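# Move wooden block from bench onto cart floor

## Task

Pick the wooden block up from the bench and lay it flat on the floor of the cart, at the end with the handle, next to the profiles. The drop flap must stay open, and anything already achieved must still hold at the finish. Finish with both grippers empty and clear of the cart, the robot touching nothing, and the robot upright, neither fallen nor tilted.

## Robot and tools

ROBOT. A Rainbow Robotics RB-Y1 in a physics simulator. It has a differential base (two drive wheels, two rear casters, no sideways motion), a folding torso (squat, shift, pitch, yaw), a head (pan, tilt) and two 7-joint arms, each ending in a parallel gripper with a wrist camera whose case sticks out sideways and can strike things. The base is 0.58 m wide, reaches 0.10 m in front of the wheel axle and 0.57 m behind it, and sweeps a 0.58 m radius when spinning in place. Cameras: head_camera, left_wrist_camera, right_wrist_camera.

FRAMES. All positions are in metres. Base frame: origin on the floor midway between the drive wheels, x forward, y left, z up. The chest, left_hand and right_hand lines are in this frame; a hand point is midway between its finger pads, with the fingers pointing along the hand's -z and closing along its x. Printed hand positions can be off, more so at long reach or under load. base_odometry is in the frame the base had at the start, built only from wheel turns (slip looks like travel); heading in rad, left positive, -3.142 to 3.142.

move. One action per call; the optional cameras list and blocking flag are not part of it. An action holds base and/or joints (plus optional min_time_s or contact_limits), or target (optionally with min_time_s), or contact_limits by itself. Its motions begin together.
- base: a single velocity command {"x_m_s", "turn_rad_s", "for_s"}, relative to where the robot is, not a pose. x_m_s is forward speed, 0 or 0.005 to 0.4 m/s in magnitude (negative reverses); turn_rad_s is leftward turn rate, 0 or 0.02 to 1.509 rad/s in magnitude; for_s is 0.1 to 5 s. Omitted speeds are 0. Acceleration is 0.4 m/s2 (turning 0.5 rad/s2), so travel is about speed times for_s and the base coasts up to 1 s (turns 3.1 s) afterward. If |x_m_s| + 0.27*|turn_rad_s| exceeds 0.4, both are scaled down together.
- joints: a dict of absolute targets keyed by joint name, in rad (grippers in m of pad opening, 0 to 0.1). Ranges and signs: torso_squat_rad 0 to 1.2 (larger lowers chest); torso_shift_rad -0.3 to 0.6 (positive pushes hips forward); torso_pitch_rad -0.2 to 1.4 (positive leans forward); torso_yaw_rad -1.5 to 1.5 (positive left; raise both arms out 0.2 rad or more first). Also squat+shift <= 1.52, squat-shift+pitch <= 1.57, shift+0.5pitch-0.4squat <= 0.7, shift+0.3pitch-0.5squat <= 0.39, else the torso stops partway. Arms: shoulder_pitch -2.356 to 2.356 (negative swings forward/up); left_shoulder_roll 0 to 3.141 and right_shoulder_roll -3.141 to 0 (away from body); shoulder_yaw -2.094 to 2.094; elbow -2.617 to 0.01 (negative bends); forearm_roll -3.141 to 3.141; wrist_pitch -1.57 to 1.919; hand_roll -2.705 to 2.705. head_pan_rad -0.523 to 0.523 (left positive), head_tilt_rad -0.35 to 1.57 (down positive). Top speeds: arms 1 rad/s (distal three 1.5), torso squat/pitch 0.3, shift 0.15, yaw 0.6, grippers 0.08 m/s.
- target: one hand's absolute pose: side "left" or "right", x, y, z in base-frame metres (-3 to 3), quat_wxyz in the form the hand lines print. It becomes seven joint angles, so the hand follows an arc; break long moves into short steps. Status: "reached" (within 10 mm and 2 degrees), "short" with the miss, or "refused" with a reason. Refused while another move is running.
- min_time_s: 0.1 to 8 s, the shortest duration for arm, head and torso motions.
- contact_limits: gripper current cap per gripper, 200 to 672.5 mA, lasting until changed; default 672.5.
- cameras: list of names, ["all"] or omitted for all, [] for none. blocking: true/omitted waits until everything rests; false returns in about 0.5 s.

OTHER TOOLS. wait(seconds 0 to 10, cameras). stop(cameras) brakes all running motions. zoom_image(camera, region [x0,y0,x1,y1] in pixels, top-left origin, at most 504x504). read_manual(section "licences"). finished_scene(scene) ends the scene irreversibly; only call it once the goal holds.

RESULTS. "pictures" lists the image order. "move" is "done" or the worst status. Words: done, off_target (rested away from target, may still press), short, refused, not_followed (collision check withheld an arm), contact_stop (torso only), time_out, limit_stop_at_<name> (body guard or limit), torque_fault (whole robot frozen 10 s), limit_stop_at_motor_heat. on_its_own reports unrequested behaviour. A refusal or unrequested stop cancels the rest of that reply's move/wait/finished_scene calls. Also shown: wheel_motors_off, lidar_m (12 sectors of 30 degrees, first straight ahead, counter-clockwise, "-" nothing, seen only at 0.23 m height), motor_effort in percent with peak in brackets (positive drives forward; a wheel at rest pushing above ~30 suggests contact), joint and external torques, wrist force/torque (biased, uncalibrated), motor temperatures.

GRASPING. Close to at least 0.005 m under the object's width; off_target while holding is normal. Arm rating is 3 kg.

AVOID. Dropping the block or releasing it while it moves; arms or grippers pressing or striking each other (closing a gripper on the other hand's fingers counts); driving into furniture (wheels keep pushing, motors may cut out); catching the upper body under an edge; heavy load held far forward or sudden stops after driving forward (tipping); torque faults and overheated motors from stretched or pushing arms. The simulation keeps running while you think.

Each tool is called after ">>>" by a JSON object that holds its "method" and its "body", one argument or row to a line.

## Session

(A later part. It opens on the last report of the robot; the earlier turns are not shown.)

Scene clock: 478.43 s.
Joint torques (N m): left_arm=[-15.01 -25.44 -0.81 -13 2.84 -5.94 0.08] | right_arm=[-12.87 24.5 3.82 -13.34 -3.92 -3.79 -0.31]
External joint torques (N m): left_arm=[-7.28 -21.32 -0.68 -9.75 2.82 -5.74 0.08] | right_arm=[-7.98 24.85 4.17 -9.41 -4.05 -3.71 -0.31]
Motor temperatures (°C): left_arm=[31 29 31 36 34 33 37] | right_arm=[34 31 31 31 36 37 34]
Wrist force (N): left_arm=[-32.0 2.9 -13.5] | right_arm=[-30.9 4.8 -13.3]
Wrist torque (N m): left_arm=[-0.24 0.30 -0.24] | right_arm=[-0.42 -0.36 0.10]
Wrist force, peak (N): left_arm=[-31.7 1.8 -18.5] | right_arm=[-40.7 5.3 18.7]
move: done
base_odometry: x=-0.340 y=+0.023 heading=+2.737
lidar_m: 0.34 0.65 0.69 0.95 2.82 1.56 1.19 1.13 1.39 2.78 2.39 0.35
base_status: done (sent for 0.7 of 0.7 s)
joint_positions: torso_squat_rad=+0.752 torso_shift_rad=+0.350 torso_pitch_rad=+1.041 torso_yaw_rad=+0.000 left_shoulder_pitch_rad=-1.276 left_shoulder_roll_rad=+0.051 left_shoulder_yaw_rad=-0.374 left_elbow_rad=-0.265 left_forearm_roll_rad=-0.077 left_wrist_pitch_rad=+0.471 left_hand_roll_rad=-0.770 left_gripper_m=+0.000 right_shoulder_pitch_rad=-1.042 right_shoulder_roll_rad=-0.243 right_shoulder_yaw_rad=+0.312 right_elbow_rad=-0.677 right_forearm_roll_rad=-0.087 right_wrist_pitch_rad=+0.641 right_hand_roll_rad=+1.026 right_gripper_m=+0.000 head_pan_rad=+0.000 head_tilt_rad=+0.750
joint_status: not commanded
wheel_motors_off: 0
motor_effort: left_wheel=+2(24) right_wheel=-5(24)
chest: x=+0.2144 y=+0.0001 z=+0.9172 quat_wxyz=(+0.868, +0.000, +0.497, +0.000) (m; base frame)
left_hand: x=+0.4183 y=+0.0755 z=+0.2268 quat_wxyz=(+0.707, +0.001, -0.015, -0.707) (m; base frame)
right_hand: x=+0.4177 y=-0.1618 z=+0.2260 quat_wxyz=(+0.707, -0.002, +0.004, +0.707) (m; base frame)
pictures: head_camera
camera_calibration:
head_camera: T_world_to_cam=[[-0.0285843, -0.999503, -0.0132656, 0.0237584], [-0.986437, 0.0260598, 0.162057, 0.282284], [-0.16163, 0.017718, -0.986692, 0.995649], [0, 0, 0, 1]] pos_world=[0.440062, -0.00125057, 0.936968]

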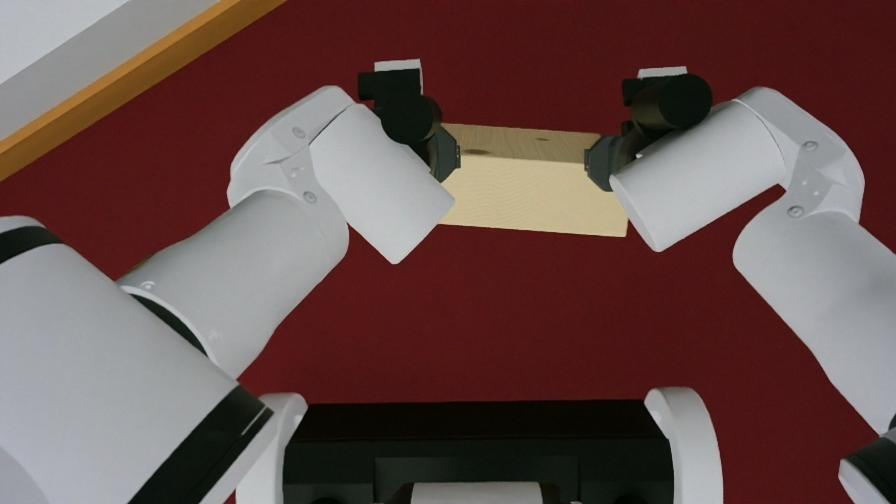

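Works. Repeat once more: lower slightly, drive forward.

>>> {"method": "move", "body": {
  "joints": {"torso_squat_rad":0.77},
  "min_time_s": 0.7,
  "cameras": []
}}

>>> {"method": "move", "body": {
  "base": {"x_m_s":0.06,"for_s":0.55},
  "cameras": ["head_camera"]
}}

Scene clock: 480.10 s.
Joint torques (N m): left_arm=[-5.25 -27.05 -0.52 -7.92 3.64 -4.15 -0.03] | right_arm=[-2.32 34.06 5.2 -5.28 -5.58 -4.69 -0.18]
External joint torques (N m): left_arm=[2.68 -22.97 -0.41 -4.59 3.62 -3.93 -0.03] | right_arm=[2.77 34.53 5.59 -1.29 -5.72 -4.59 -0.18]
Motor temperatures (°C): left_arm=[31 29 31 36 34 33 37] | right_arm=[34 31 31 31 36 37 34]
Wrist force (N): left_arm=[-30.7 15.1 2.7] | right_arm=[-54.1 -2.3 78.1]
Wrist torque (N m): left_arm=[-0.07 0.69 -0.03] | right_arm=[0.28 -1.91 0.16]
Wrist force, peak (N): left_arm=[-32.1 2.1 -16.9] | right_arm=[-54.4 -1.9 81.6]
move: done
base_odometry: x=-0.340 y=+0.023 heading=+2.737
lidar_m: 0.34 0.65 0.68 0.96 2.82 1.55 1.18 1.14 1.39 2.77 2.39 0.35
base_status: not commanded
joint_positions: torso_squat_rad=+0.770 torso_shift_rad=+0.349 torso_pitch_rad=+1.036 torso_yaw_rad=-0.001 left_shoulder_pitch_rad=-1.278 left_shoulder_roll_rad=+0.051 left_shoulder_yaw_rad=-0.374 left_elbow_rad=-0.266 left_forearm_roll_rad=-0.077 left_wrist_pitch_rad=+0.470 left_hand_roll_rad=-0.770 left_gripper_m=+0.000 right_shoulder_pitch_rad=-1.045 right_shoulder_roll_rad=-0.246 right_shoulder_yaw_rad=+0.311 right_elbow_rad=-0.679 right_forearm_roll_rad=-0.086 right_wrist_pitch_rad=+0.641 right_hand_roll_rad=+1.026 right_gripper_m=+0.000 head_pan_rad=+0.000 head_tilt_rad=+0.750
joint_status: all done
wheel_motors_off: 0
motor_effort: left_wheel=-6(6) right_wheel=-3(5)
chest: x=+0.2099 y=+0.0002 z=+0.9103 quat_wxyz=(+0.869, +0.000, +0.495, +0.000) (m; base frame)
left_hand: x=+0.4191 y=+0.0742 z=+0.2212 quat_wxyz=(+0.707, +0.003, -0.019, -0.707) (m; base frame)
right_hand: x=+0.4192 y=-0.1629 z=+0.2207 quat_wxyz=(+0.707, -0.006, +0.001, +0.707) (m; base frame)
pictures: none
No camera images: "cameras" was empty.

Scene clock: 481.20 s.
Joint torques (N m): left_arm=[-15.38 -25.61 -0.77 -13.49 2.99 -6.06 0.05] | right_arm=[-12.61 24.92 4.26 -13.47 -4.12 -3.92 -0.29]
External joint torques (N m): left_arm=[-7.66 -21.5 -0.65 -10.23 2.97 -5.86 0.05] | right_arm=[-7.72 25.28 4.61 -9.54 -4.25 -3.84 -0.29]
Motor temperatures (°C): left_arm=[31 29 31 36 34 33 37] | right_arm=[34 31 31 31 36 37 34]
Wrist force (N): left_arm=[-32.0 1.9 -13.8] | right_arm=[-32.5 3.9 -11.9]
Wrist torque (N m): left_arm=[-0.11 0.34 -0.21] | right_arm=[-0.36 -0.46 0.13]
Wrist force, peak (N): left_arm=[-32.5 1.2 -16.9] | right_arm=[-53.6 -1.5 75.5]
move: done
base_odometry: x=-0.371 y=+0.036 heading=+2.737
lidar_m: 0.33 0.61 0.65 0.93 2.69 1.59 1.20 1.17 1.42 2.81 2.26 0.35
base_status: done (sent for 0.57 of 0.57 s)
joint_positions: torso_squat_rad=+0.770 torso_shift_rad=+0.350 torso_pitch_rad=+1.040 torso_yaw_rad=+0.000 left_shoulder_pitch_rad=-1.276 left_shoulder_roll_rad=+0.051 left_shoulder_yaw_rad=-0.374 left_elbow_rad=-0.264 left_forearm_roll_rad=-0.077 left_wrist_pitch_rad=+0.471 left_hand_roll_rad=-0.770 left_gripper_m=+0.000 right_shoulder_pitch_rad=-1.042 right_shoulder_roll_rad=-0.243 right_shoulder_yaw_rad=+0.312 right_elbow_rad=-0.677 right_forearm_roll_rad=-0.087 right_wrist_pitch_rad=+0.641 right_hand_roll_rad=+1.026 right_gripper_m=+0.000 head_pan_rad=+0.000 head_tilt_rad=+0.750
joint_status: not commanded
wheel_motors_off: 0
motor_effort: left_wheel=+3(16) right_wheel=-5(23)
chest: x=+0.2114 y=+0.0001 z=+0.9091 quat_wxyz=(+0.868, +0.000, +0.497, +0.000) (m; base frame)
left_hand: x=+0.4153 y=+0.0756 z=+0.2186 quat_wxyz=(+0.707, +0.001, -0.015, -0.707) (m; base frame)
right_hand: x=+0.4149 y=-0.1619 z=+0.2179 quat_wxyz=(+0.707, -0.002, +0.004, +0.707) (m; base frame)
pictures: head_camera
camera_calibration:
head_camera: T_world_to_cam=[[-0.0285835, -0.999503, -0.0132689, 0.0235666], [-0.986453, 0.0260602, 0.16196, 0.280751], [-0.161533, 0.0177186, -0.986708, 0.987045], [0, 0, 0, 1]] pos_world=[0.437062, -0.00125057, 0.928768]

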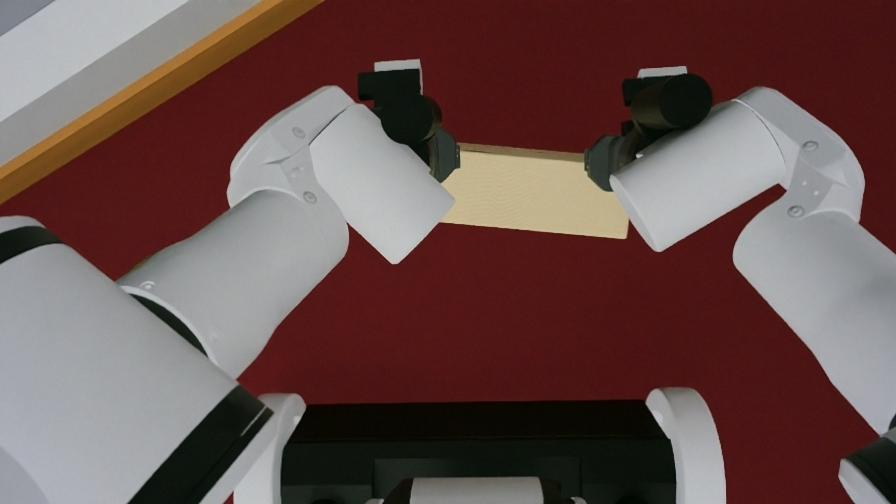

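>>> {"method": "move", "body": {
  "joints": {"torso_squat_rad":0.779},
  "min_time_s": 0.7,
  "cameras": ["head_camera"]
}}

Scene clock: 482.97 s.
Joint torques (N m): left_arm=[-9 -25.4 -0.91 -9.7 3.07 -5.18 0] | right_arm=[-11.74 28.35 4.41 -12.03 -4.55 -4.86 -0.21]
External joint torques (N m): left_arm=[-1.15 -21.31 -0.79 -6.39 3.05 -4.97 0.01] | right_arm=[-6.77 28.76 4.77 -8.08 -4.69 -4.78 -0.21]
Motor temperatures (°C): left_arm=[31 29 31 36 34 33 37] | right_arm=[34 31 31 31 36 37 34]
Wrist force (N): left_arm=[-33.1 7.8 9.3] | right_arm=[-44.5 4.1 28.8]
Wrist torque (N m): left_arm=[-0.33 0.45 -0.15] | right_arm=[-0.09 -1.19 0.16]
Wrist force, peak (N): left_arm=[-32.1 3.0 -15.3] | right_arm=[-45.0 4.1 29.4]
move: done
base_odometry: x=-0.371 y=+0.036 heading=+2.737
lidar_m: 0.33 0.62 0.66 0.91 2.68 1.57 1.19 1.17 1.42 2.80 2.26 0.35
base_status: not commanded
joint_positions: torso_squat_rad=+0.779 torso_shift_rad=+0.349 torso_pitch_rad=+1.038 torso_yaw_rad=+0.000 left_shoulder_pitch_rad=-1.277 left_shoulder_roll_rad=+0.051 left_shoulder_yaw_rad=-0.374 left_elbow_rad=-0.265 left_forearm_roll_rad=-0.077 left_wrist_pitch_rad=+0.470 left_hand_roll_rad=-0.770 left_gripper_m=+0.000 right_shoulder_pitch_rad=-1.042 right_shoulder_roll_rad=-0.244 right_shoulder_yaw_rad=+0.312 right_elbow_rad=-0.677 right_forearm_roll_rad=-0.087 right_wrist_pitch_rad=+0.641 right_hand_roll_rad=+1.026 right_gripper_m=+0.000 head_pan_rad=+0.000 head_tilt_rad=+0.750
joint_status: all done
wheel_motors_off: 0
motor_effort: left_wheel=+1(3) right_wheel=-6(7)
chest: x=+0.2090 y=+0.0001 z=+0.9056 quat_wxyz=(+0.868, +0.000, +0.496, +0.000) (m; base frame)
left_hand: x=+0.4160 y=+0.0747 z=+0.2160 quat_wxyz=(+0.707, +0.002, -0.017, -0.707) (m; base frame)
right_hand: x=+0.4145 y=-0.1626 z=+0.2150 quat_wxyz=(+0.707, -0.003, +0.003, +0.707) (m; base frame)
pictures: head_camera
camera_calibration:
head_camera: T_world_to_cam=[[-0.0287146, -0.999502, -0.0131042, 0.0233677], [-0.986824, 0.0262572, 0.159656, 0.28124], [-0.159232, 0.017516, -0.987086, 0.983154], [0, 0, 0, 1]] pos_world=[0.434755, -0.00124947, 0.925862]

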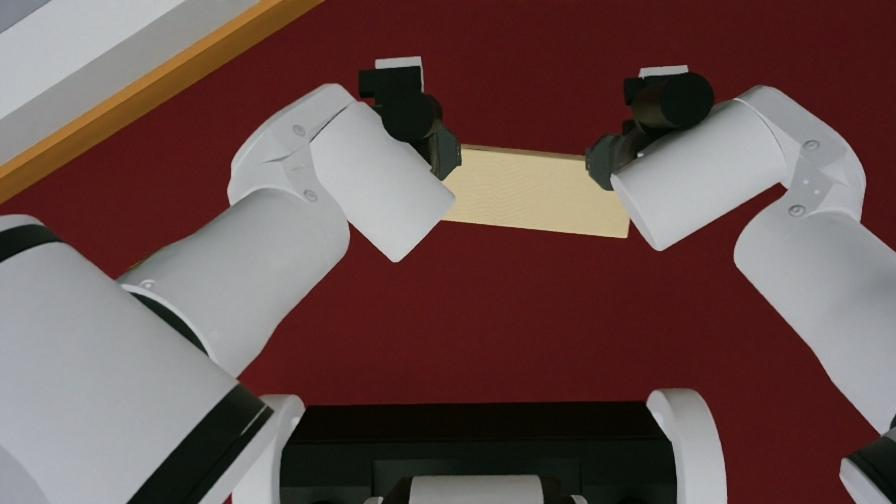

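>>> {"method": "move", "body": {
  "target": {"side":"right","x":0.414,"y":-0.2,"z":0.217,"quat_wxyz":[0.7071,0,0,0.7071]},
  "min_time_s": 1,
  "cameras": []
}}

>>> {"method": "move", "body": {
  "target": {"side":"left","x":0.414,"y":0.12,"z":0.217,"quat_wxyz":[0.7071,0,0,-0.7071]},
  "min_time_s": 1,
  "cameras": ["head_camera"]
}}

Scene clock: 485.47 s.
Joint torques (N m): left_arm=[-7.92 -13.07 -0.53 -5.81 1.43 -2.34 0.02] | right_arm=[-2.54 -3.36 -2.67 -4.49 -0.27 0.16 0.18]
External joint torques (N m): left_arm=[-0.11 -8.89 -0.4 -2.5 1.4 -2.13 0.03] | right_arm=[1.46 -1.09 -1.87 -0.58 -0.4 0.25 0.18]
Motor temperatures (°C): left_arm=[31 29 31 36 34 33 37] | right_arm=[34 31 31 31 36 37 34]
Wrist force (N): left_arm=[-10.3 4.0 -2.1] | right_arm=[-0.5 3.7 -4.3]
Wrist torque (N m): left_arm=[-0.23 0.37 0.03] | right_arm=[-0.46 0.05 -0.07]
Wrist force, peak (N): left_arm=[-33.1 8.2 10.8] | right_arm=[-44.7 4.6 29.3]
move: done
base_odometry: x=-0.371 y=+0.036 heading=+2.738
lidar_m: 0.34 0.61 0.65 0.92 2.70 1.59 1.20 1.16 1.41 2.81 2.26 0.34
base_status: not commanded
joint_positions: torso_squat_rad=+0.779 torso_shift_rad=+0.350 torso_pitch_rad=+1.039 torso_yaw_rad=+0.000 left_shoulder_pitch_rad=-1.278 left_shoulder_roll_rad=+0.048 left_shoulder_yaw_rad=-0.374 left_elbow_rad=-0.266 left_forearm_roll_rad=-0.077 left_wrist_pitch_rad=+0.470 left_hand_roll_rad=-0.770 left_gripper_m=+0.000 right_shoulder_pitch_rad=-0.984 right_shoulder_roll_rad=-0.321 right_shoulder_yaw_rad=+0.291 right_elbow_rad=-0.752 right_forearm_roll_rad=-0.197 right_wrist_pitch_rad=+0.642 right_hand_roll_rad=+1.136 right_gripper_m=+0.000 head_pan_rad=+0.000 head_tilt_rad=+0.750
joint_status: all done
wheel_motors_off: 0
motor_effort: left_wheel=+6(7) right_wheel=-10(12)
chest: x=+0.2095 y=+0.0001 z=+0.9052 quat_wxyz=(+0.868, +0.000, +0.497, +0.000) (m; base frame)
left_hand: x=+0.4152 y=+0.0723 z=+0.2158 quat_wxyz=(+0.707, +0.000, -0.018, -0.707) (m; base frame)
right_hand: x=+0.4137 y=-0.1992 z=+0.2160 quat_wxyz=(+0.707, +0.000, +0.000, +0.707) (m; base frame)
right_hand_status: reached (checked arc, planned for 1.0 s): 1 mm and 0.1 deg off.
pictures: none
No camera images: "cameras" was empty.

Scene clock: 486.80 s.
Joint torques (N m): left_arm=[-6.21 -3.04 1.64 -4.75 0.24 -0.34 -0.25] | right_arm=[-2.74 -2.83 -2.93 -4.13 -0.26 0.03 0]
External joint torques (N m): left_arm=[-0.13 -1.04 1.63 -0.36 0.21 -0.21 -0.25] | right_arm=[1.25 -0.56 -2.13 -0.22 -0.38 0.12 0]
Motor temperatures (°C): left_arm=[31 29 31 36 34 33 37] | right_arm=[34 31 31 31 36 37 34]
Wrist force (N): left_arm=[0.2 1.0 -8.5] | right_arm=[-0.7 3.4 -4.3]
Wrist torque (N m): left_arm=[-0.26 0.12 0.12] | right_arm=[-0.40 0.04 -0.04]
Wrist force, peak (N): left_arm=[-9.9 5.8 -3.0] | right_arm=[-1.1 3.9 -4.2]
move: done
base_odometry: x=-0.371 y=+0.036 heading=+2.738
lidar_m: 0.34 0.61 0.65 0.91 2.70 1.60 1.21 1.16 1.42 2.82 2.26 0.36
base_status: not commanded
joint_positions: torso_squat_rad=+0.779 torso_shift_rad=+0.350 torso_pitch_rad=+1.040 torso_yaw_rad=+0.000 left_shoulder_pitch_rad=-1.098 left_shoulder_roll_rad=+0.167 left_shoulder_yaw_rad=-0.336 left_elbow_rad=-0.615 left_forearm_roll_rad=+0.004 left_wrist_pitch_rad=+0.652 left_hand_roll_rad=-0.929 left_gripper_m=+0.000 right_shoulder_pitch_rad=-0.984 right_shoulder_roll_rad=-0.321 right_shoulder_yaw_rad=+0.291 right_elbow_rad=-0.752 right_forearm_roll_rad=-0.197 right_wrist_pitch_rad=+0.642 right_hand_roll_rad=+1.136 right_gripper_m=+0.000 head_pan_rad=+0.000 head_tilt_rad=+0.750
joint_status: all done
wheel_motors_off: 0
motor_effort: left_wheel=+5(6) right_wheel=-6(10)
chest: x=+0.2096 y=+0.0001 z=+0.9051 quat_wxyz=(+0.868, +0.000, +0.497, +0.000) (m; base frame)
left_hand: x=+0.4138 y=+0.1200 z=+0.2172 quat_wxyz=(+0.707, +0.000, +0.003, -0.707) (m; base frame)
left_hand_status: reached (checked arc, planned for 1.0 s): 0 mm and 0.3 deg off.
right_hand: x=+0.4135 y=-0.1994 z=+0.2159 quat_wxyz=(+0.707, +0.000, +0.001, +0.707) (m; base frame)
pictures: head_camera
camera_calibration:
head_camera: T_world_to_cam=[[-0.0285896, -0.999502, -0.0133887, 0.0235792], [-0.986567, 0.0260595, 0.161265, 0.280265], [-0.160835, 0.0178194, -0.98682, 0.982902], [0, 0, 0, 1]] pos_world=[0.43526, -0.00125083, 0.925066]

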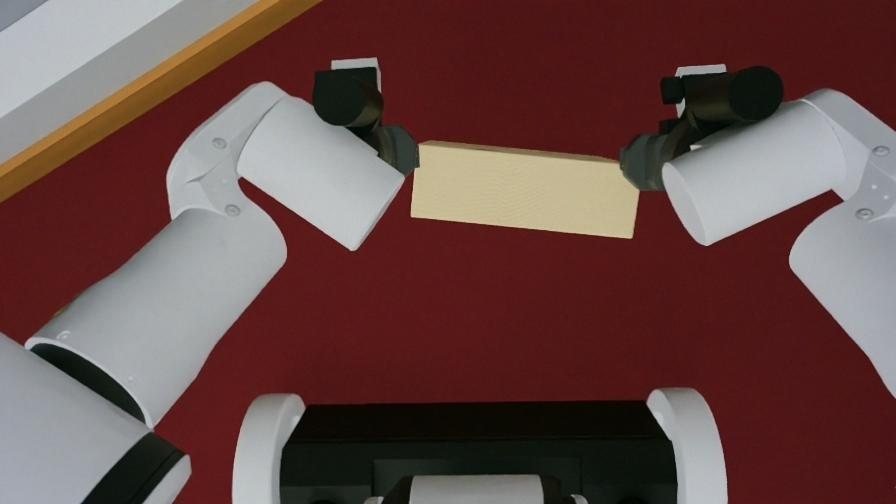

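>>> {"method": "move", "body": {
  "joints": {"left_shoulder_roll_rad":0.4,"right_shoulder_roll_rad":-0.5},
  "cameras": []
}}

>>> {"method": "move", "body": {
  "joints": {"torso_squat_rad":0.4,"torso_shift_rad":0.3,"torso_pitch_rad":0.95},
  "cameras": []
}}

>>> {"method": "move", "body": {
  "joints": {"left_shoulder_pitch_rad":0.6,"left_shoulder_roll_rad":0.5,"left_shoulder_yaw_rad":0,"left_elbow_rad":-1.5,"left_forearm_roll_rad":0,"left_wrist_pitch_rad":0,"left_hand_roll_rad":0,"right_shoulder_pitch_rad":-0.2,"right_shoulder_roll_rad":-1.2,"right_shoulder_yaw_rad":0.3,"right_elbow_rad":-1.0,"right_forearm_roll_rad":-0.2,"right_wrist_pitch_rad":0,"right_hand_roll_rad":0.2,"right_gripper_m":0.1},
  "cameras": ["head_camera"]
}}

Scene clock: 494.17 s.
Joint torques (N m): left_arm=[-13.04 9.97 3.95 -6.64 -1.71 -0.97 0.39] | right_arm=[-3.05 -5.56 -2.87 -3.41 0.1 0.09 0.21]
External joint torques (N m): left_arm=[-7.03 5.51 2.71 -3.14 -1.51 -0.99 0.38] | right_arm=[0.89 1.48 -0.96 -0.16 -0.21 0.13 0.22]
Motor temperatures (°C): left_arm=[31 29 31 36 34 33 37] | right_arm=[34 31 31 31 36 37 34]
Wrist force (N): left_arm=[13.6 -7.3 -34.7] | right_arm=[0.3 3.5 -4.1]
Wrist torque (N m): left_arm=[-1.26 0.79 -0.62] | right_arm=[-0.39 0.07 -0.06]
Wrist force, peak (N): left_arm=[19.6 -10.6 -36.9] | right_arm=[1.2 4.5 -4.0]
move: done
base_odometry: x=-0.371 y=+0.036 heading=+2.737
lidar_m: 0.34 0.62 0.65 0.90 2.70 1.57 1.19 1.17 1.42 2.82 2.26 0.35
base_status: not commanded
joint_positions: torso_squat_rad=+0.779 torso_shift_rad=+0.350 torso_pitch_rad=+1.041 torso_yaw_rad=+0.000 left_shoulder_pitch_rad=-1.097 left_shoulder_roll_rad=+0.398 left_shoulder_yaw_rad=-0.336 left_elbow_rad=-0.614 left_forearm_roll_rad=+0.005 left_wrist_pitch_rad=+0.652 left_hand_roll_rad=-0.929 left_gripper_m=+0.000 right_shoulder_pitch_rad=-0.984 right_shoulder_roll_rad=-0.500 right_shoulder_yaw_rad=+0.291 right_elbow_rad=-0.752 right_forearm_roll_rad=-0.197 right_wrist_pitch_rad=+0.642 right_hand_roll_rad=+1.136 right_gripper_m=+0.000 head_pan_rad=+0.000 head_tilt_rad=+0.750
joint_status: all done
wheel_motors_off: 0
motor_effort: left_wheel=+6(6) right_wheel=-3(8)
chest: x=+0.2100 y=+0.0001 z=+0.9048 quat_wxyz=(+0.868, +0.000, +0.497, +0.000) (m; base frame)
left_hand: x=+0.4633 y=+0.2819 z=+0.2232 quat_wxyz=(+0.705, +0.101, +0.057, -0.700) (m; base frame)
right_hand: x=+0.4506 y=-0.3212 z=+0.2301 quat_wxyz=(+0.699, -0.078, +0.044, +0.710) (m; base frame)
pictures: none
No camera images: "cameras" was empty.

Scene clock: 495.77 s.
Joint torques (N m): left_arm=[-10.12 7.12 3.52 -5.69 -1.33 -0.94 0.33] | right_arm=[-2.25 -6.41 -2.5 -2.95 0.25 0.12 0.13]
External joint torques (N m): left_arm=[-5.13 3 2.41 -2.48 -1.15 -1.03 0.32] | right_arm=[0.64 0.33 -0.73 -0.01 -0.03 0.09 0.14]
Motor temperatures (°C): left_arm=[31 29 31 36 34 33 37] | right_arm=[34 31 31 31 36 37 34]
Wrist force (N): left_arm=[8.4 -5.4 -22.6] | right_arm=[0.3 3.4 -4.0]
Wrist torque (N m): left_arm=[-0.84 0.35 -0.24] | right_arm=[-0.39 0.08 -0.10]
Wrist force, peak (N): left_arm=[34.9 -7.1 -131.6] | right_arm=[0.4 10.8 -8.6]
move: contact_stop
base_odometry: x=-0.371 y=+0.036 heading=+2.738
lidar_m: 0.34 0.62 0.67 0.92 2.70 1.60 1.20 1.16 1.41 2.81 2.26 0.35
base_status: not commanded
joint_positions: torso_squat_rad=+0.723 torso_shift_rad=+0.345 torso_pitch_rad=+1.081 torso_yaw_rad=-0.002 left_shoulder_pitch_rad=-1.097 left_shoulder_roll_rad=+0.399 left_shoulder_yaw_rad=-0.336 left_elbow_rad=-0.614 left_forearm_roll_rad=+0.005 left_wrist_pitch_rad=+0.652 left_hand_roll_rad=-0.929 left_gripper_m=+0.000 right_shoulder_pitch_rad=-0.984 right_shoulder_roll_rad=-0.500 right_shoulder_yaw_rad=+0.291 right_elbow_rad=-0.753 right_forearm_roll_rad=-0.197 right_wrist_pitch_rad=+0.642 right_hand_roll_rad=+1.136 right_gripper_m=+0.000 head_pan_rad=+0.000 head_tilt_rad=+0.750
joint_status: torso_squat_rad contact_stop (moved -0.056 of -0.379); torso_shift_rad contact_stop (moved -0.005 of -0.050); torso_pitch_rad contact_stop (moved +0.040 of -0.091)
wheel_motors_off: 0
on_its_own: torso_squat_rad is held at +0.723, not at your +0.400, since a contact_stop; torso_shift_rad is held at +0.345, not at your +0.300, since a contact_stop; torso_pitch_rad is held at +1.080, not at your +0.950, since a contact_stop
motor_effort: left_wheel=+8(81) right_wheel=-4(58)
chest: x=+0.2225 y=+0.0001 z=+0.9202 quat_wxyz=(+0.858, -0.001, +0.514, -0.001) (m; base frame)
left_hand: x=+0.4494 y=+0.2810 z=+0.2289 quat_wxyz=(+0.703, +0.087, +0.070, -0.702) (m; base frame)
right_hand: x=+0.4358 y=-0.3222 z=+0.2370 quat_wxyz=(+0.698, -0.064, +0.058, +0.711) (m; base frame)
pictures: none
No camera images: "cameras" was empty.

not run: a stop that you did not command came earlier in this reply.

>>> {"method": "move", "body": {
  "joints": {"left_shoulder_roll_rad":0.22},
  "cameras": ["head_camera"]
}}

Scene clock: 497.53 s.
Joint torques (N m): left_arm=[-5.46 -1.12 1.17 -3.78 -0.19 -0.34 0.25] | right_arm=[-2.46 -6.86 -2.34 -2.89 0.11 0.09 0.02]
External joint torques (N m): left_arm=[-0.41 -0.22 1.02 0.12 -0.2 -0.3 0.25] | right_arm=[0.45 -0.12 -0.57 0.07 -0.17 0.06 0.02]
Motor temperatures (°C): left_arm=[31 29 31 36 34 33 37] | right_arm=[34 31 31 31 36 37 34]
Wrist force (N): left_arm=[0.5 0.4 -8.2] | right_arm=[0.4 3.4 -4.6]
Wrist torque (N m): left_arm=[-0.17 0.13 0.08] | right_arm=[-0.41 0.06 -0.08]
Wrist force, peak (N): left_arm=[7.4 -6.0 -23.7] | right_arm=[0.4 3.9 -4.3]
move: done
base_odometry: x=-0.371 y=+0.036 heading=+2.738
lidar_m: 0.34 0.61 0.64 0.92 2.69 1.58 1.21 1.17 1.42 2.82 2.25 0.34
base_status: not commanded
joint_positions: torso_squat_rad=+0.723 torso_shift_rad=+0.345 torso_pitch_rad=+1.080 torso_yaw_rad=-0.002 left_shoulder_pitch_rad=-1.098 left_shoulder_roll_rad=+0.220 left_shoulder_yaw_rad=-0.336 left_elbow_rad=-0.615 left_forearm_roll_rad=+0.004 left_wrist_pitch_rad=+0.652 left_hand_roll_rad=-0.929 left_gripper_m=+0.000 right_shoulder_pitch_rad=-0.984 right_shoulder_roll_rad=-0.500 right_shoulder_yaw_rad=+0.291 right_elbow_rad=-0.753 right_forearm_roll_rad=-0.197 right_wrist_pitch_rad=+0.642 right_hand_roll_rad=+1.136 right_gripper_m=+0.000 head_pan_rad=+0.000 head_tilt_rad=+0.750
joint_status: all done
wheel_motors_off: 0
on_its_own: torso_squat_rad is held at +0.723, not at your +0.400, since a contact_stop; torso_shift_rad is held at +0.345, not at your +0.300, since a contact_stop; torso_pitch_rad is held at +1.080, not at your +0.950, since a contact_stop
motor_effort: left_wheel=+6(8) right_wheel=-4(9)
chest: x=+0.2223 y=+0.0001 z=+0.9204 quat_wxyz=(+0.858, -0.001, +0.514, -0.001) (m; base frame)
left_hand: x=+0.4107 y=+0.1556 z=+0.2223 quat_wxyz=(+0.707, +0.008, +0.028, -0.707) (m; base frame)
right_hand: x=+0.4361 y=-0.3221 z=+0.2373 quat_wxyz=(+0.698, -0.064, +0.058, +0.711) (m; base frame)
pictures: head_camera
camera_calibration:
head_camera: T_world_to_cam=[[-0.029955, -0.999496, -0.0105043, 0.0217798], [-0.97926, 0.0272385, 0.200769, 0.252444], [-0.200382, 0.0163005, -0.979582, 1.00218], [0, 0, 0, 1]] pos_world=[0.44868, -0.00144348, 0.931268]

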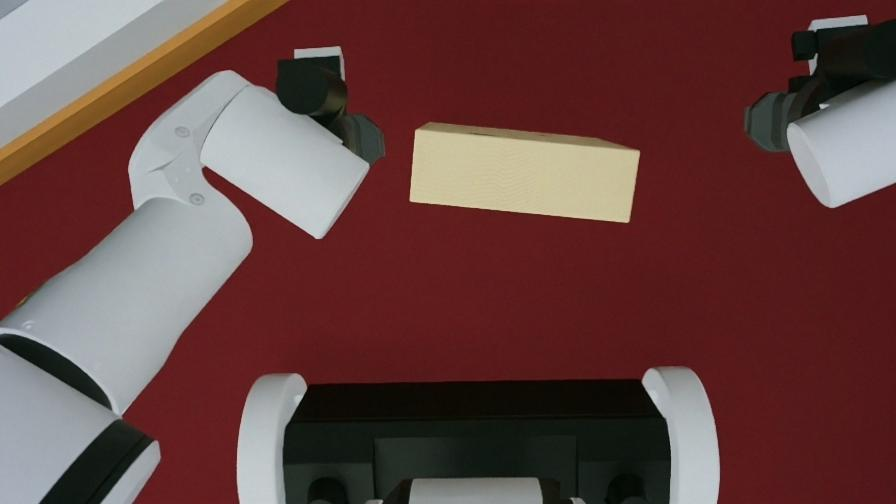

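>>> {"method": "move", "body": {
  "joints": {"torso_squat_rad":0.6,"torso_shift_rad":0.35,"torso_pitch_rad":1.04},
  "min_time_s": 1.5,
  "cameras": ["head_camera"]
}}

Scene clock: 500.50 s.
Joint torques (N m): left_arm=[-6.03 -0.96 1.63 -4.14 -0.23 -0.32 0.35] | right_arm=[-3.35 -6.92 -2.8 -3.08 0.2 0.07 0.15]
External joint torques (N m): left_arm=[0.06 -0.4 1.35 0.07 -0.21 -0.21 0.35] | right_arm=[0.61 0.15 -0.89 0.16 -0.1 0.11 0.16]
Motor temperatures (°C): left_arm=[31 29 31 36 34 33 37] | right_arm=[34 31 31 31 36 37 34]
Wrist force (N): left_arm=[-0.2 0.7 -8.3] | right_arm=[0.1 3.8 -4.3]
Wrist torque (N m): left_arm=[-0.24 0.04 0.10] | right_arm=[-0.46 0.01 -0.07]
Wrist force, peak (N): left_arm=[0.2 0.6 -8.3] | right_arm=[0.3 4.1 -4.5]
move: done
base_odometry: x=-0.371 y=+0.036 heading=+2.738
lidar_m: 0.34 0.62 0.66 0.91 2.69 1.59 1.21 1.17 1.41 2.81 2.25 0.35
base_status: not commanded
joint_positions: torso_squat_rad=+0.600 torso_shift_rad=+0.350 torso_pitch_rad=+1.040 torso_yaw_rad=-0.002 left_shoulder_pitch_rad=-1.098 left_shoulder_roll_rad=+0.220 left_shoulder_yaw_rad=-0.336 left_elbow_rad=-0.615 left_forearm_roll_rad=+0.004 left_wrist_pitch_rad=+0.652 left_hand_roll_rad=-0.929 left_gripper_m=+0.000 right_shoulder_pitch_rad=-0.984 right_shoulder_roll_rad=-0.500 right_shoulder_yaw_rad=+0.291 right_elbow_rad=-0.753 right_forearm_roll_rad=-0.197 right_wrist_pitch_rad=+0.642 right_hand_roll_rad=+1.136 right_gripper_m=+0.000 head_pan_rad=+0.000 head_tilt_rad=+0.750
joint_status: all done
wheel_motors_off: 0
motor_effort: left_wheel=+6(8) right_wheel=-6(8)
chest: x=+0.2370 y=+0.0001 z=+0.9798 quat_wxyz=(+0.868, -0.001, +0.497, -0.001) (m; base frame)
left_hand: x=+0.4531 y=+0.1556 z=+0.2898 quat_wxyz=(+0.707, +0.023, +0.014, -0.707) (m; base frame)
right_hand: x=+0.4778 y=-0.3221 z=+0.3057 quat_wxyz=(+0.699, -0.078, +0.044, +0.709) (m; base frame)
pictures: head_camera
camera_calibration:
head_camera: T_world_to_cam=[[-0.0295098, -0.999496, -0.0116945, 0.0239009], [-0.986504, 0.0272372, 0.161454, 0.295054], [-0.161054, 0.0163012, -0.986811, 1.06102], [0, 0, 0, 1]] pos_world=[0.462659, -0.00144349, 0.999669]

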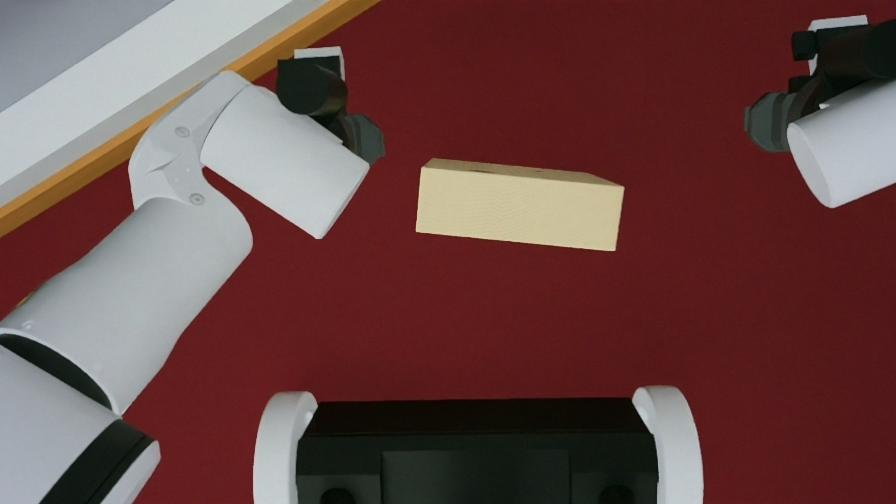

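>>> {"method": "move", "body": {
  "joints": {"left_shoulder_pitch_rad":0.6,"left_shoulder_roll_rad":0.3,"left_shoulder_yaw_rad":0,"left_elbow_rad":-1.5,"left_forearm_roll_rad":0,"left_wrist_pitch_rad":0,"left_hand_roll_rad":0},
  "cameras": []
}}

>>> {"method": "move", "body": {
  "joints": {"torso_squat_rad":0.4,"torso_shift_rad":0.3,"torso_pitch_rad":0.95,"right_shoulder_roll_rad":-0.9},
  "cameras": ["head_camera"]
}}

>>> {"method": "move", "body": {
  "joints": {"torso_yaw_rad":0.9,"left_shoulder_roll_rad":0.5,"right_gripper_m":0.1},
  "min_time_s": 2,
  "cameras": ["head_camera"]
}}

Scene clock: 504.97 s.
Joint torques (N m): left_arm=[18.45 2.23 3.36 2.33 -0.2 0.2 -0.28] | right_arm=[-3.57 -6.75 -2.77 -3.1 0.15 -0.01 0.16]
External joint torques (N m): left_arm=[-2.49 -1.31 1.07 -0.49 -0.21 0 -0.29] | right_arm=[0.4 0.32 -0.85 0.15 -0.16 0.03 0.17]
Motor temperatures (°C): left_arm=[31 29 31 36 34 33 37] | right_arm=[34 31 31 31 35 37 34]
Wrist force (N): left_arm=[0.8 0.1 -7.9] | right_arm=[0.2 3.7 -3.9]
Wrist torque (N m): left_arm=[-0.23 0.11 0.08] | right_arm=[-0.44 0.05 -0.05]
Wrist force, peak (N): left_arm=[0.1 0.7 -8.5] | right_arm=[0.1 4.3 -4.4]
move: done
base_odometry: x=-0.371 y=+0.036 heading=+2.738
lidar_m: 0.33 0.61 0.65 0.92 2.68 1.58 1.21 1.17 1.43 2.80 2.26 0.34
base_status: not commanded
joint_positions: torso_squat_rad=+0.600 torso_shift_rad=+0.350 torso_pitch_rad=+1.040 torso_yaw_rad=-0.002 left_shoulder_pitch_rad=+0.600 left_shoulder_roll_rad=+0.300 left_shoulder_yaw_rad=+0.000 left_elbow_rad=-1.500 left_forearm_roll_rad=+0.000 left_wrist_pitch_rad=+0.000 left_hand_roll_rad=+0.000 left_gripper_m=+0.000 right_shoulder_pitch_rad=-0.984 right_shoulder_roll_rad=-0.500 right_shoulder_yaw_rad=+0.291 right_elbow_rad=-0.753 right_forearm_roll_rad=-0.197 right_wrist_pitch_rad=+0.642 right_hand_roll_rad=+1.136 right_gripper_m=+0.000 head_pan_rad=+0.000 head_tilt_rad=+0.750
joint_status: all done
wheel_motors_off: 0
motor_effort: left_wheel=+5(8) right_wheel=-6(8)
chest: x=+0.2369 y=+0.0001 z=+0.9798 quat_wxyz=(+0.868, +0.000, +0.497, -0.001) (m; base frame)
left_hand: x=-0.0447 y=+0.3995 z=+0.5451 quat_wxyz=(+0.986, +0.097, +0.067, -0.120) (m; base frame)
right_hand: x=+0.4778 y=-0.3221 z=+0.3057 quat_wxyz=(+0.699, -0.078, +0.044, +0.709) (m; base frame)
pictures: none
No camera images: "cameras" was empty.

Scene clock: 506.43 s.
Joint torques (N m): left_arm=[17.99 2.94 3.63 1.67 -0.26 -0.04 -0.29] | right_arm=[-5.76 -16.06 -4.51 -2.11 0.6 0.14 0.16]
External joint torques (N m): left_arm=[-1.86 -1.04 1.08 -0.22 -0.29 -0.07 -0.29] | right_arm=[0.52 1.2 -0.11 -0.13 -0.11 0.19 0.19]
Motor temperatures (°C): left_arm=[31 29 31 36 34 33 37] | right_arm=[34 31 31 31 35 37 34]
Wrist force (N): left_arm=[-0.1 -0.7 -7.4] | right_arm=[2.6 4.4 -3.0]
Wrist torque (N m): left_arm=[-0.12 0.07 0.11] | right_arm=[-0.44 0.23 -0.06]
Wrist force, peak (N): left_arm=[0.3 -0.1 -8.3] | right_arm=[2.7 4.9 -4.4]
move: done
base_odometry: x=-0.371 y=+0.036 heading=+2.738
lidar_m: 0.34 0.61 0.65 0.92 2.69 1.61 1.21 1.16 1.42 2.81 2.25 0.34
base_status: not commanded
joint_positions: torso_squat_rad=+0.400 torso_shift_rad=+0.300 torso_pitch_rad=+0.950 torso_yaw_rad=-0.002 left_shoulder_pitch_rad=+0.600 left_shoulder_roll_rad=+0.300 left_shoulder_yaw_rad=+0.000 left_elbow_rad=-1.500 left_forearm_roll_rad=+0.000 left_wrist_pitch_rad=+0.000 left_hand_roll_rad=+0.000 left_gripper_m=+0.000 right_shoulder_pitch_rad=-0.984 right_shoulder_roll_rad=-0.900 right_shoulder_yaw_rad=+0.291 right_elbow_rad=-0.752 right_forearm_roll_rad=-0.197 right_wrist_pitch_rad=+0.642 right_hand_roll_rad=+1.136 right_gripper_m=+0.000 head_pan_rad=+0.000 head_tilt_rad=+0.750
joint_status: all done
wheel_motors_off: 0
motor_effort: left_wheel=+7(8) right_wheel=-5(9)
chest: x=+0.2142 y=+0.0001 z=+1.0764 quat_wxyz=(+0.889, +0.000, +0.457, -0.001) (m; base frame)
left_hand: x=-0.0271 y=+0.3995 z=+0.6180 quat_wxyz=(+0.988, +0.103, +0.022, -0.115) (m; base frame)
right_hand: x=+0.5876 y=-0.5705 z=+0.5462 quat_wxyz=(+0.667, -0.281, +0.107, +0.682) (m; base frame)
pictures: head_camera
camera_calibration:
head_camera: T_world_to_cam=[[-0.0284472, -0.999492, -0.01439, 0.0270614], [-0.997025, 0.0273394, 0.0720693, 0.355474], [-0.0716393, 0.0163974, -0.997296, 1.14485], [0, 0, 0, 1]] pos_world=[0.437203, -0.00144342, 1.11653]

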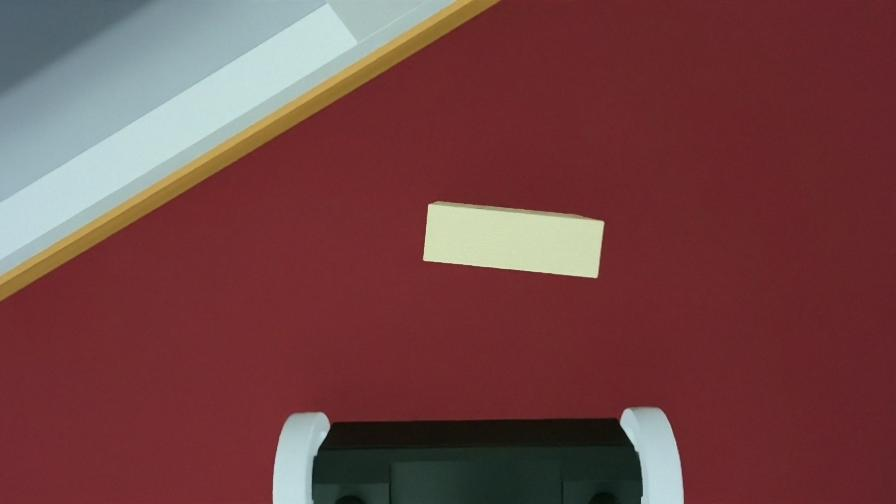

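Scene clock: 518.00 s.
Joint torques (N m): left_arm=[12.15 12.58 10.25 2.36 -0.1 -0.08 -0.01] | right_arm=[-45.09 21.55 -1.54 -33.11 -3.84 -18.14 -2.68]
External joint torques (N m): left_arm=[-1.37 -2.26 1.12 -0.18 -0.18 -0.33 -0.03] | right_arm=[-33.53 25.68 -0.24 -27.69 -4.13 -17.68 -2.68]
External joint torques when the fault began: right_arm=[-43.32 57.27 2.28 -30.41 -6.94 -24.54 -2.7]
Motor temperatures (°C): left_arm=[31 29 31 36 34 33 37] | right_arm=[36 31 31 34 36 43 34]
Wrist force (N): left_arm=[1.0 -3.7 -5.7] | right_arm=[-59.1 65.2 75.3]
Wrist torque (N m): left_arm=[0.05 0.08 0.04] | right_arm=[0.10 -3.78 2.56]
Wrist force, peak (N): left_arm=[0.5 -1.5 -8.2] | right_arm=[-126.2 103.8 189.1]
move: torque_fault
TORQUE FAULT: right_wrist_pitch_rad reached its load limit. The robot stopped for 10 seconds, dropped its targets and accepts commands again. Before the stop ended, the hold on right_elbow_rad was turned back by 0.7 degrees, the way its load pushed it. Before the stop ended, the hold on right_wrist_pitch_rad was turned back by 0.1 degrees, the way its load pushed it. The stop added 9.0 s to the call.
base_odometry: x=-0.371 y=+0.036 heading=+2.736
lidar_m: 0.34 0.62 0.65 0.91 2.60 1.62 1.20 1.17 1.40 2.77 2.35 0.35
base_status: not commanded
joint_positions: torso_squat_rad=+0.401 torso_shift_rad=+0.293 torso_pitch_rad=+0.934 torso_yaw_rad=+0.800 left_shoulder_pitch_rad=+0.601 left_shoulder_roll_rad=+0.483 left_shoulder_yaw_rad=+0.000 left_elbow_rad=-1.500 left_forearm_roll_rad=+0.000 left_wrist_pitch_rad=+0.000 left_hand_roll_rad=+0.000 left_gripper_m=+0.000 right_shoulder_pitch_rad=-0.965 right_shoulder_roll_rad=-0.913 right_shoulder_yaw_rad=+0.291 right_elbow_rad=-0.577 right_forearm_roll_rad=-0.195 right_wrist_pitch_rad=+0.659 right_hand_roll_rad=+1.137 right_gripper_m=+0.099 head_pan_rad=+0.000 head_tilt_rad=+0.750
joint_status: torso_yaw_rad torque_fault (moved +0.802 of +0.902); left_shoulder_roll_rad torque_fault (moved +0.183 of +0.200); the others done
wheel_motors_off: 0
on_its_own: torso_yaw_rad is held at +0.803, not at your +0.900, since a torque_fault; left_shoulder_roll_rad is held at +0.483, not at your +0.500, since a torque_fault; right_elbow_rad is held at -0.584, not at your -0.753, since a torque_fault; right_wrist_pitch_rad is held at +0.655, not at your +0.642, since a torque_fault; right_wheel is at rest, and its effort (+55) is outside its rest range (-51 to +51)
motor_effort: left_wheel=-27(71) right_wheel=+55(88)
chest: x=+0.2065 y=-0.0002 z=+1.0815 quat_wxyz=(+0.822, +0.176, +0.414, +0.348) (m; base frame)
left_hand: x=-0.2456 y=+0.4862 z=+0.9539 quat_wxyz=(+0.909, +0.400, +0.110, +0.045) (m; base frame)
right_hand: x=+0.6753 y=-0.0088 z=+0.3379 quat_wxyz=(+0.566, -0.079, -0.083, +0.816) (m; base frame)
pictures: head_camera
camera_calibration:
head_camera: T_world_to_cam=[[0.399836, -0.698144, -0.593908, 0.565022], [-0.894081, -0.439772, -0.0849656, 0.496056], [-0.201866, 0.564974, -0.800034, 0.96296], [0, 0, 0, 1]] pos_world=[0.411987, 0.0685706, 1.14812]

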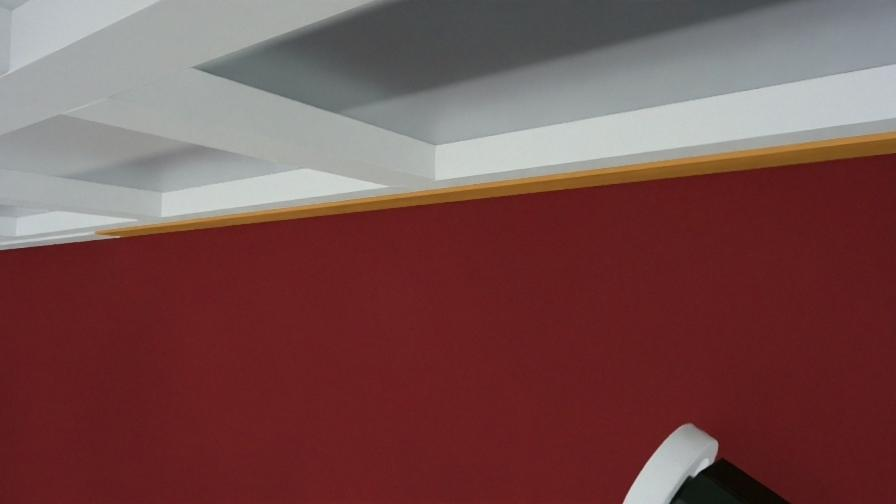

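>>> {"method": "move", "body": {
  "joints": {"torso_yaw_rad":0.5},
  "min_time_s": 1.5,
  "cameras": ["head_camera"]
}}

>>> {"method": "move", "body": {
  "joints": {"right_shoulder_pitch_rad":-0.2,"right_shoulder_roll_rad":-1.2,"right_elbow_rad":-1.3},
  "min_time_s": 1.5,
  "cameras": ["head_camera"]
}}

Scene clock: 521.50 s.
Joint torques (N m): left_arm=[15.41 9.28 8.27 2.65 -0.03 0.07 0] | right_arm=[-10.23 -9.4 -3.73 -3.97 0.11 -0.2 -0.34]
External joint torques (N m): left_arm=[-1.63 -1.87 1.36 -0.27 -0.09 -0.2 -0.02] | right_arm=[-1.38 -0.01 -1.66 -0.29 -0.34 -0.02 -0.33]
Motor temperatures (°C): left_arm=[31 29 31 36 34 32 37] | right_arm=[36 31 31 35 36 43 34]
Wrist force (N): left_arm=[0.7 -2.2 -6.7] | right_arm=[1.9 4.0 -3.6]
Wrist torque (N m): left_arm=[-0.13 0.06 0.11] | right_arm=[-0.40 0.23 -0.08]
Wrist force, peak (N): left_arm=[0.8 -3.7 -7.2] | right_arm=[-59.3 65.7 76.0]
move: done
base_odometry: x=-0.371 y=+0.036 heading=+2.737
lidar_m: 0.34 0.61 0.65 0.91 2.62 1.60 1.22 1.16 1.42 2.78 2.32 0.34
base_status: not commanded
joint_positions: torso_squat_rad=+0.401 torso_shift_rad=+0.294 torso_pitch_rad=+0.936 torso_yaw_rad=+0.500 left_shoulder_pitch_rad=+0.601 left_shoulder_roll_rad=+0.483 left_shoulder_yaw_rad=+0.000 left_elbow_rad=-1.500 left_forearm_roll_rad=+0.000 left_wrist_pitch_rad=+0.000 left_hand_roll_rad=+0.000 left_gripper_m=+0.000 right_shoulder_pitch_rad=-0.974 right_shoulder_roll_rad=-0.907 right_shoulder_yaw_rad=+0.291 right_elbow_rad=-0.583 right_forearm_roll_rad=-0.196 right_wrist_pitch_rad=+0.655 right_hand_roll_rad=+1.137 right_gripper_m=+0.099 head_pan_rad=+0.000 head_tilt_rad=+0.750
joint_status: all done
wheel_motors_off: 0
on_its_own: left_shoulder_roll_rad is held at +0.483, not at your +0.500, since a torque_fault; right_elbow_rad is held at -0.584, not at your -0.753, since a torque_fault; right_wrist_pitch_rad is held at +0.655, not at your +0.642, since a torque_fault
motor_effort: left_wheel=-2(26) right_wheel=+3(54)
chest: x=+0.2078 y=+0.0000 z=+1.0807 quat_wxyz=(+0.865, +0.112, +0.437, +0.221) (m; base frame)
left_hand: x=-0.1551 y=+0.5136 z=+0.8322 quat_wxyz=(+0.951, +0.296, +0.080, -0.049) (m; base frame)
right_hand: x=+0.6549 y=-0.2581 z=+0.3709 quat_wxyz=(+0.623, -0.152, +0.014, +0.767) (m; base frame)
pictures: head_camera
camera_calibration:
head_camera: T_world_to_cam=[[0.25717, -0.878593, -0.402414, 0.386908], [-0.95904, -0.283219, 0.00546027, 0.412939], [-0.118768, 0.384527, -0.915441, 1.06996], [0, 0, 0, 1]] pos_world=[0.423601, 0.0454597, 1.13293]

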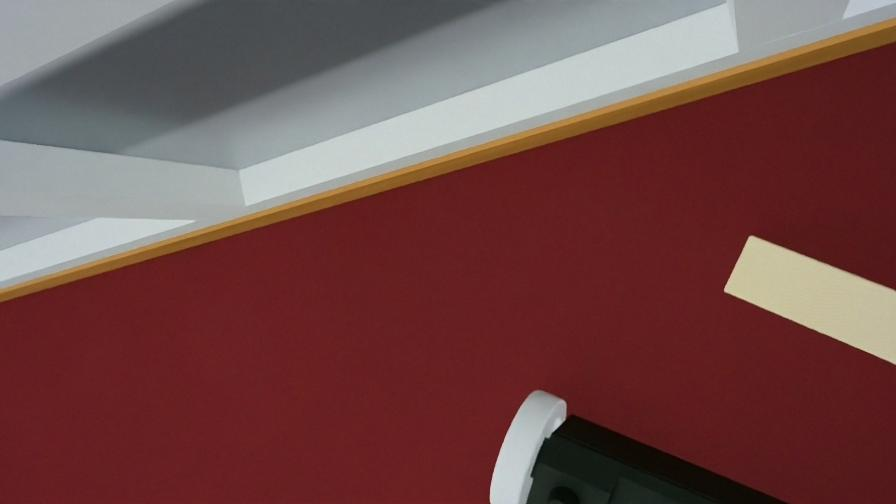

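Scene clock: 523.30 s.
Joint torques (N m): left_arm=[15.48 9.32 7.81 2.82 0.08 0.05 -0.06] | right_arm=[2.35 -11.15 -4.61 -2.8 0.09 0.21 -0.21]
External joint torques (N m): left_arm=[-1.55 -1.83 0.9 -0.11 0.03 -0.22 -0.08] | right_arm=[0.83 -1.22 -1.06 -0.3 -0.26 0.11 -0.2]
Motor temperatures (°C): left_arm=[31 28 31 36 34 32 37] | right_arm=[36 31 31 34 36 43 34]
Wrist force (N): left_arm=[0.6 -3.1 -6.1] | right_arm=[1.8 2.6 -3.4]
Wrist torque (N m): left_arm=[0.02 0.08 0.10] | right_arm=[-0.28 0.24 -0.10]
Wrist force, peak (N): left_arm=[1.6 -2.8 -7.2] | right_arm=[3.1 3.9 -4.0]
move: done
base_odometry: x=-0.371 y=+0.036 heading=+2.737
lidar_m: 0.33 0.62 0.65 0.90 2.62 1.61 1.20 1.17 1.42 2.80 2.32 0.35
base_status: not commanded
joint_positions: torso_squat_rad=+0.401 torso_shift_rad=+0.294 torso_pitch_rad=+0.936 torso_yaw_rad=+0.500 left_shoulder_pitch_rad=+0.601 left_shoulder_roll_rad=+0.483 left_shoulder_yaw_rad=+0.000 left_elbow_rad=-1.500 left_forearm_roll_rad=+0.000 left_wrist_pitch_rad=+0.000 left_hand_roll_rad=+0.000 left_gripper_m=+0.000 right_shoulder_pitch_rad=-0.200 right_shoulder_roll_rad=-1.200 right_shoulder_yaw_rad=+0.291 right_elbow_rad=-1.300 right_forearm_roll_rad=-0.196 right_wrist_pitch_rad=+0.655 right_hand_roll_rad=+1.137 right_gripper_m=+0.099 head_pan_rad=+0.000 head_tilt_rad=+0.750
joint_status: all done
wheel_motors_off: 0
on_its_own: left_shoulder_roll_rad is held at +0.483, not at your +0.500, since a torque_fault; right_wrist_pitch_rad is held at +0.655, not at your +0.642, since a torque_fault
motor_effort: left_wheel=-2(3) right_wheel=+2(3)
chest: x=+0.2078 y=+0.0001 z=+1.0807 quat_wxyz=(+0.865, +0.112, +0.437, +0.221) (m; base frame)
left_hand: x=-0.1551 y=+0.5136 z=+0.8322 quat_wxyz=(+0.951, +0.296, +0.080, -0.049) (m; base frame)
right_hand: x=+0.4987 y=-0.3509 z=+0.3912 quat_wxyz=(+0.415, -0.117, +0.051, +0.901) (m; base frame)
pictures: head_camera
camera_calibration:
head_camera: T_world_to_cam=[[0.25717, -0.878593, -0.402414, 0.386908], [-0.95904, -0.283219, 0.00546027, 0.412939], [-0.118768, 0.384527, -0.915441, 1.06996], [0, 0, 0, 1]] pos_world=[0.423601, 0.0454597, 1.13293]

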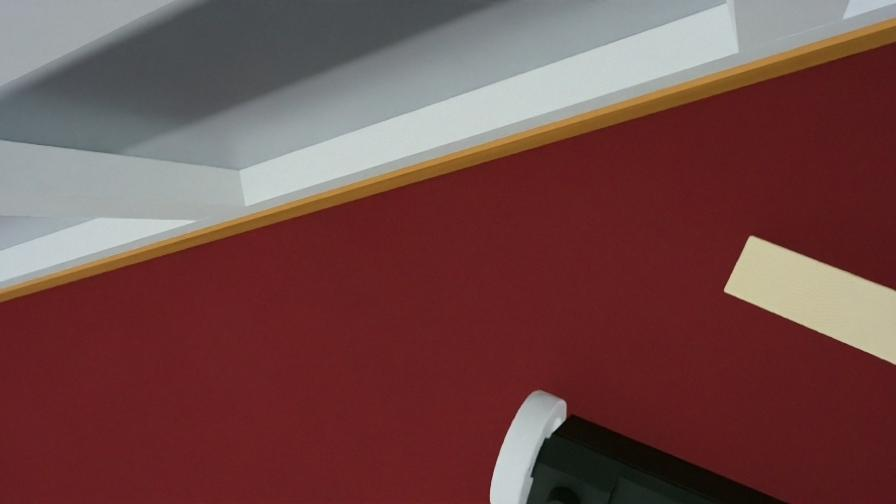

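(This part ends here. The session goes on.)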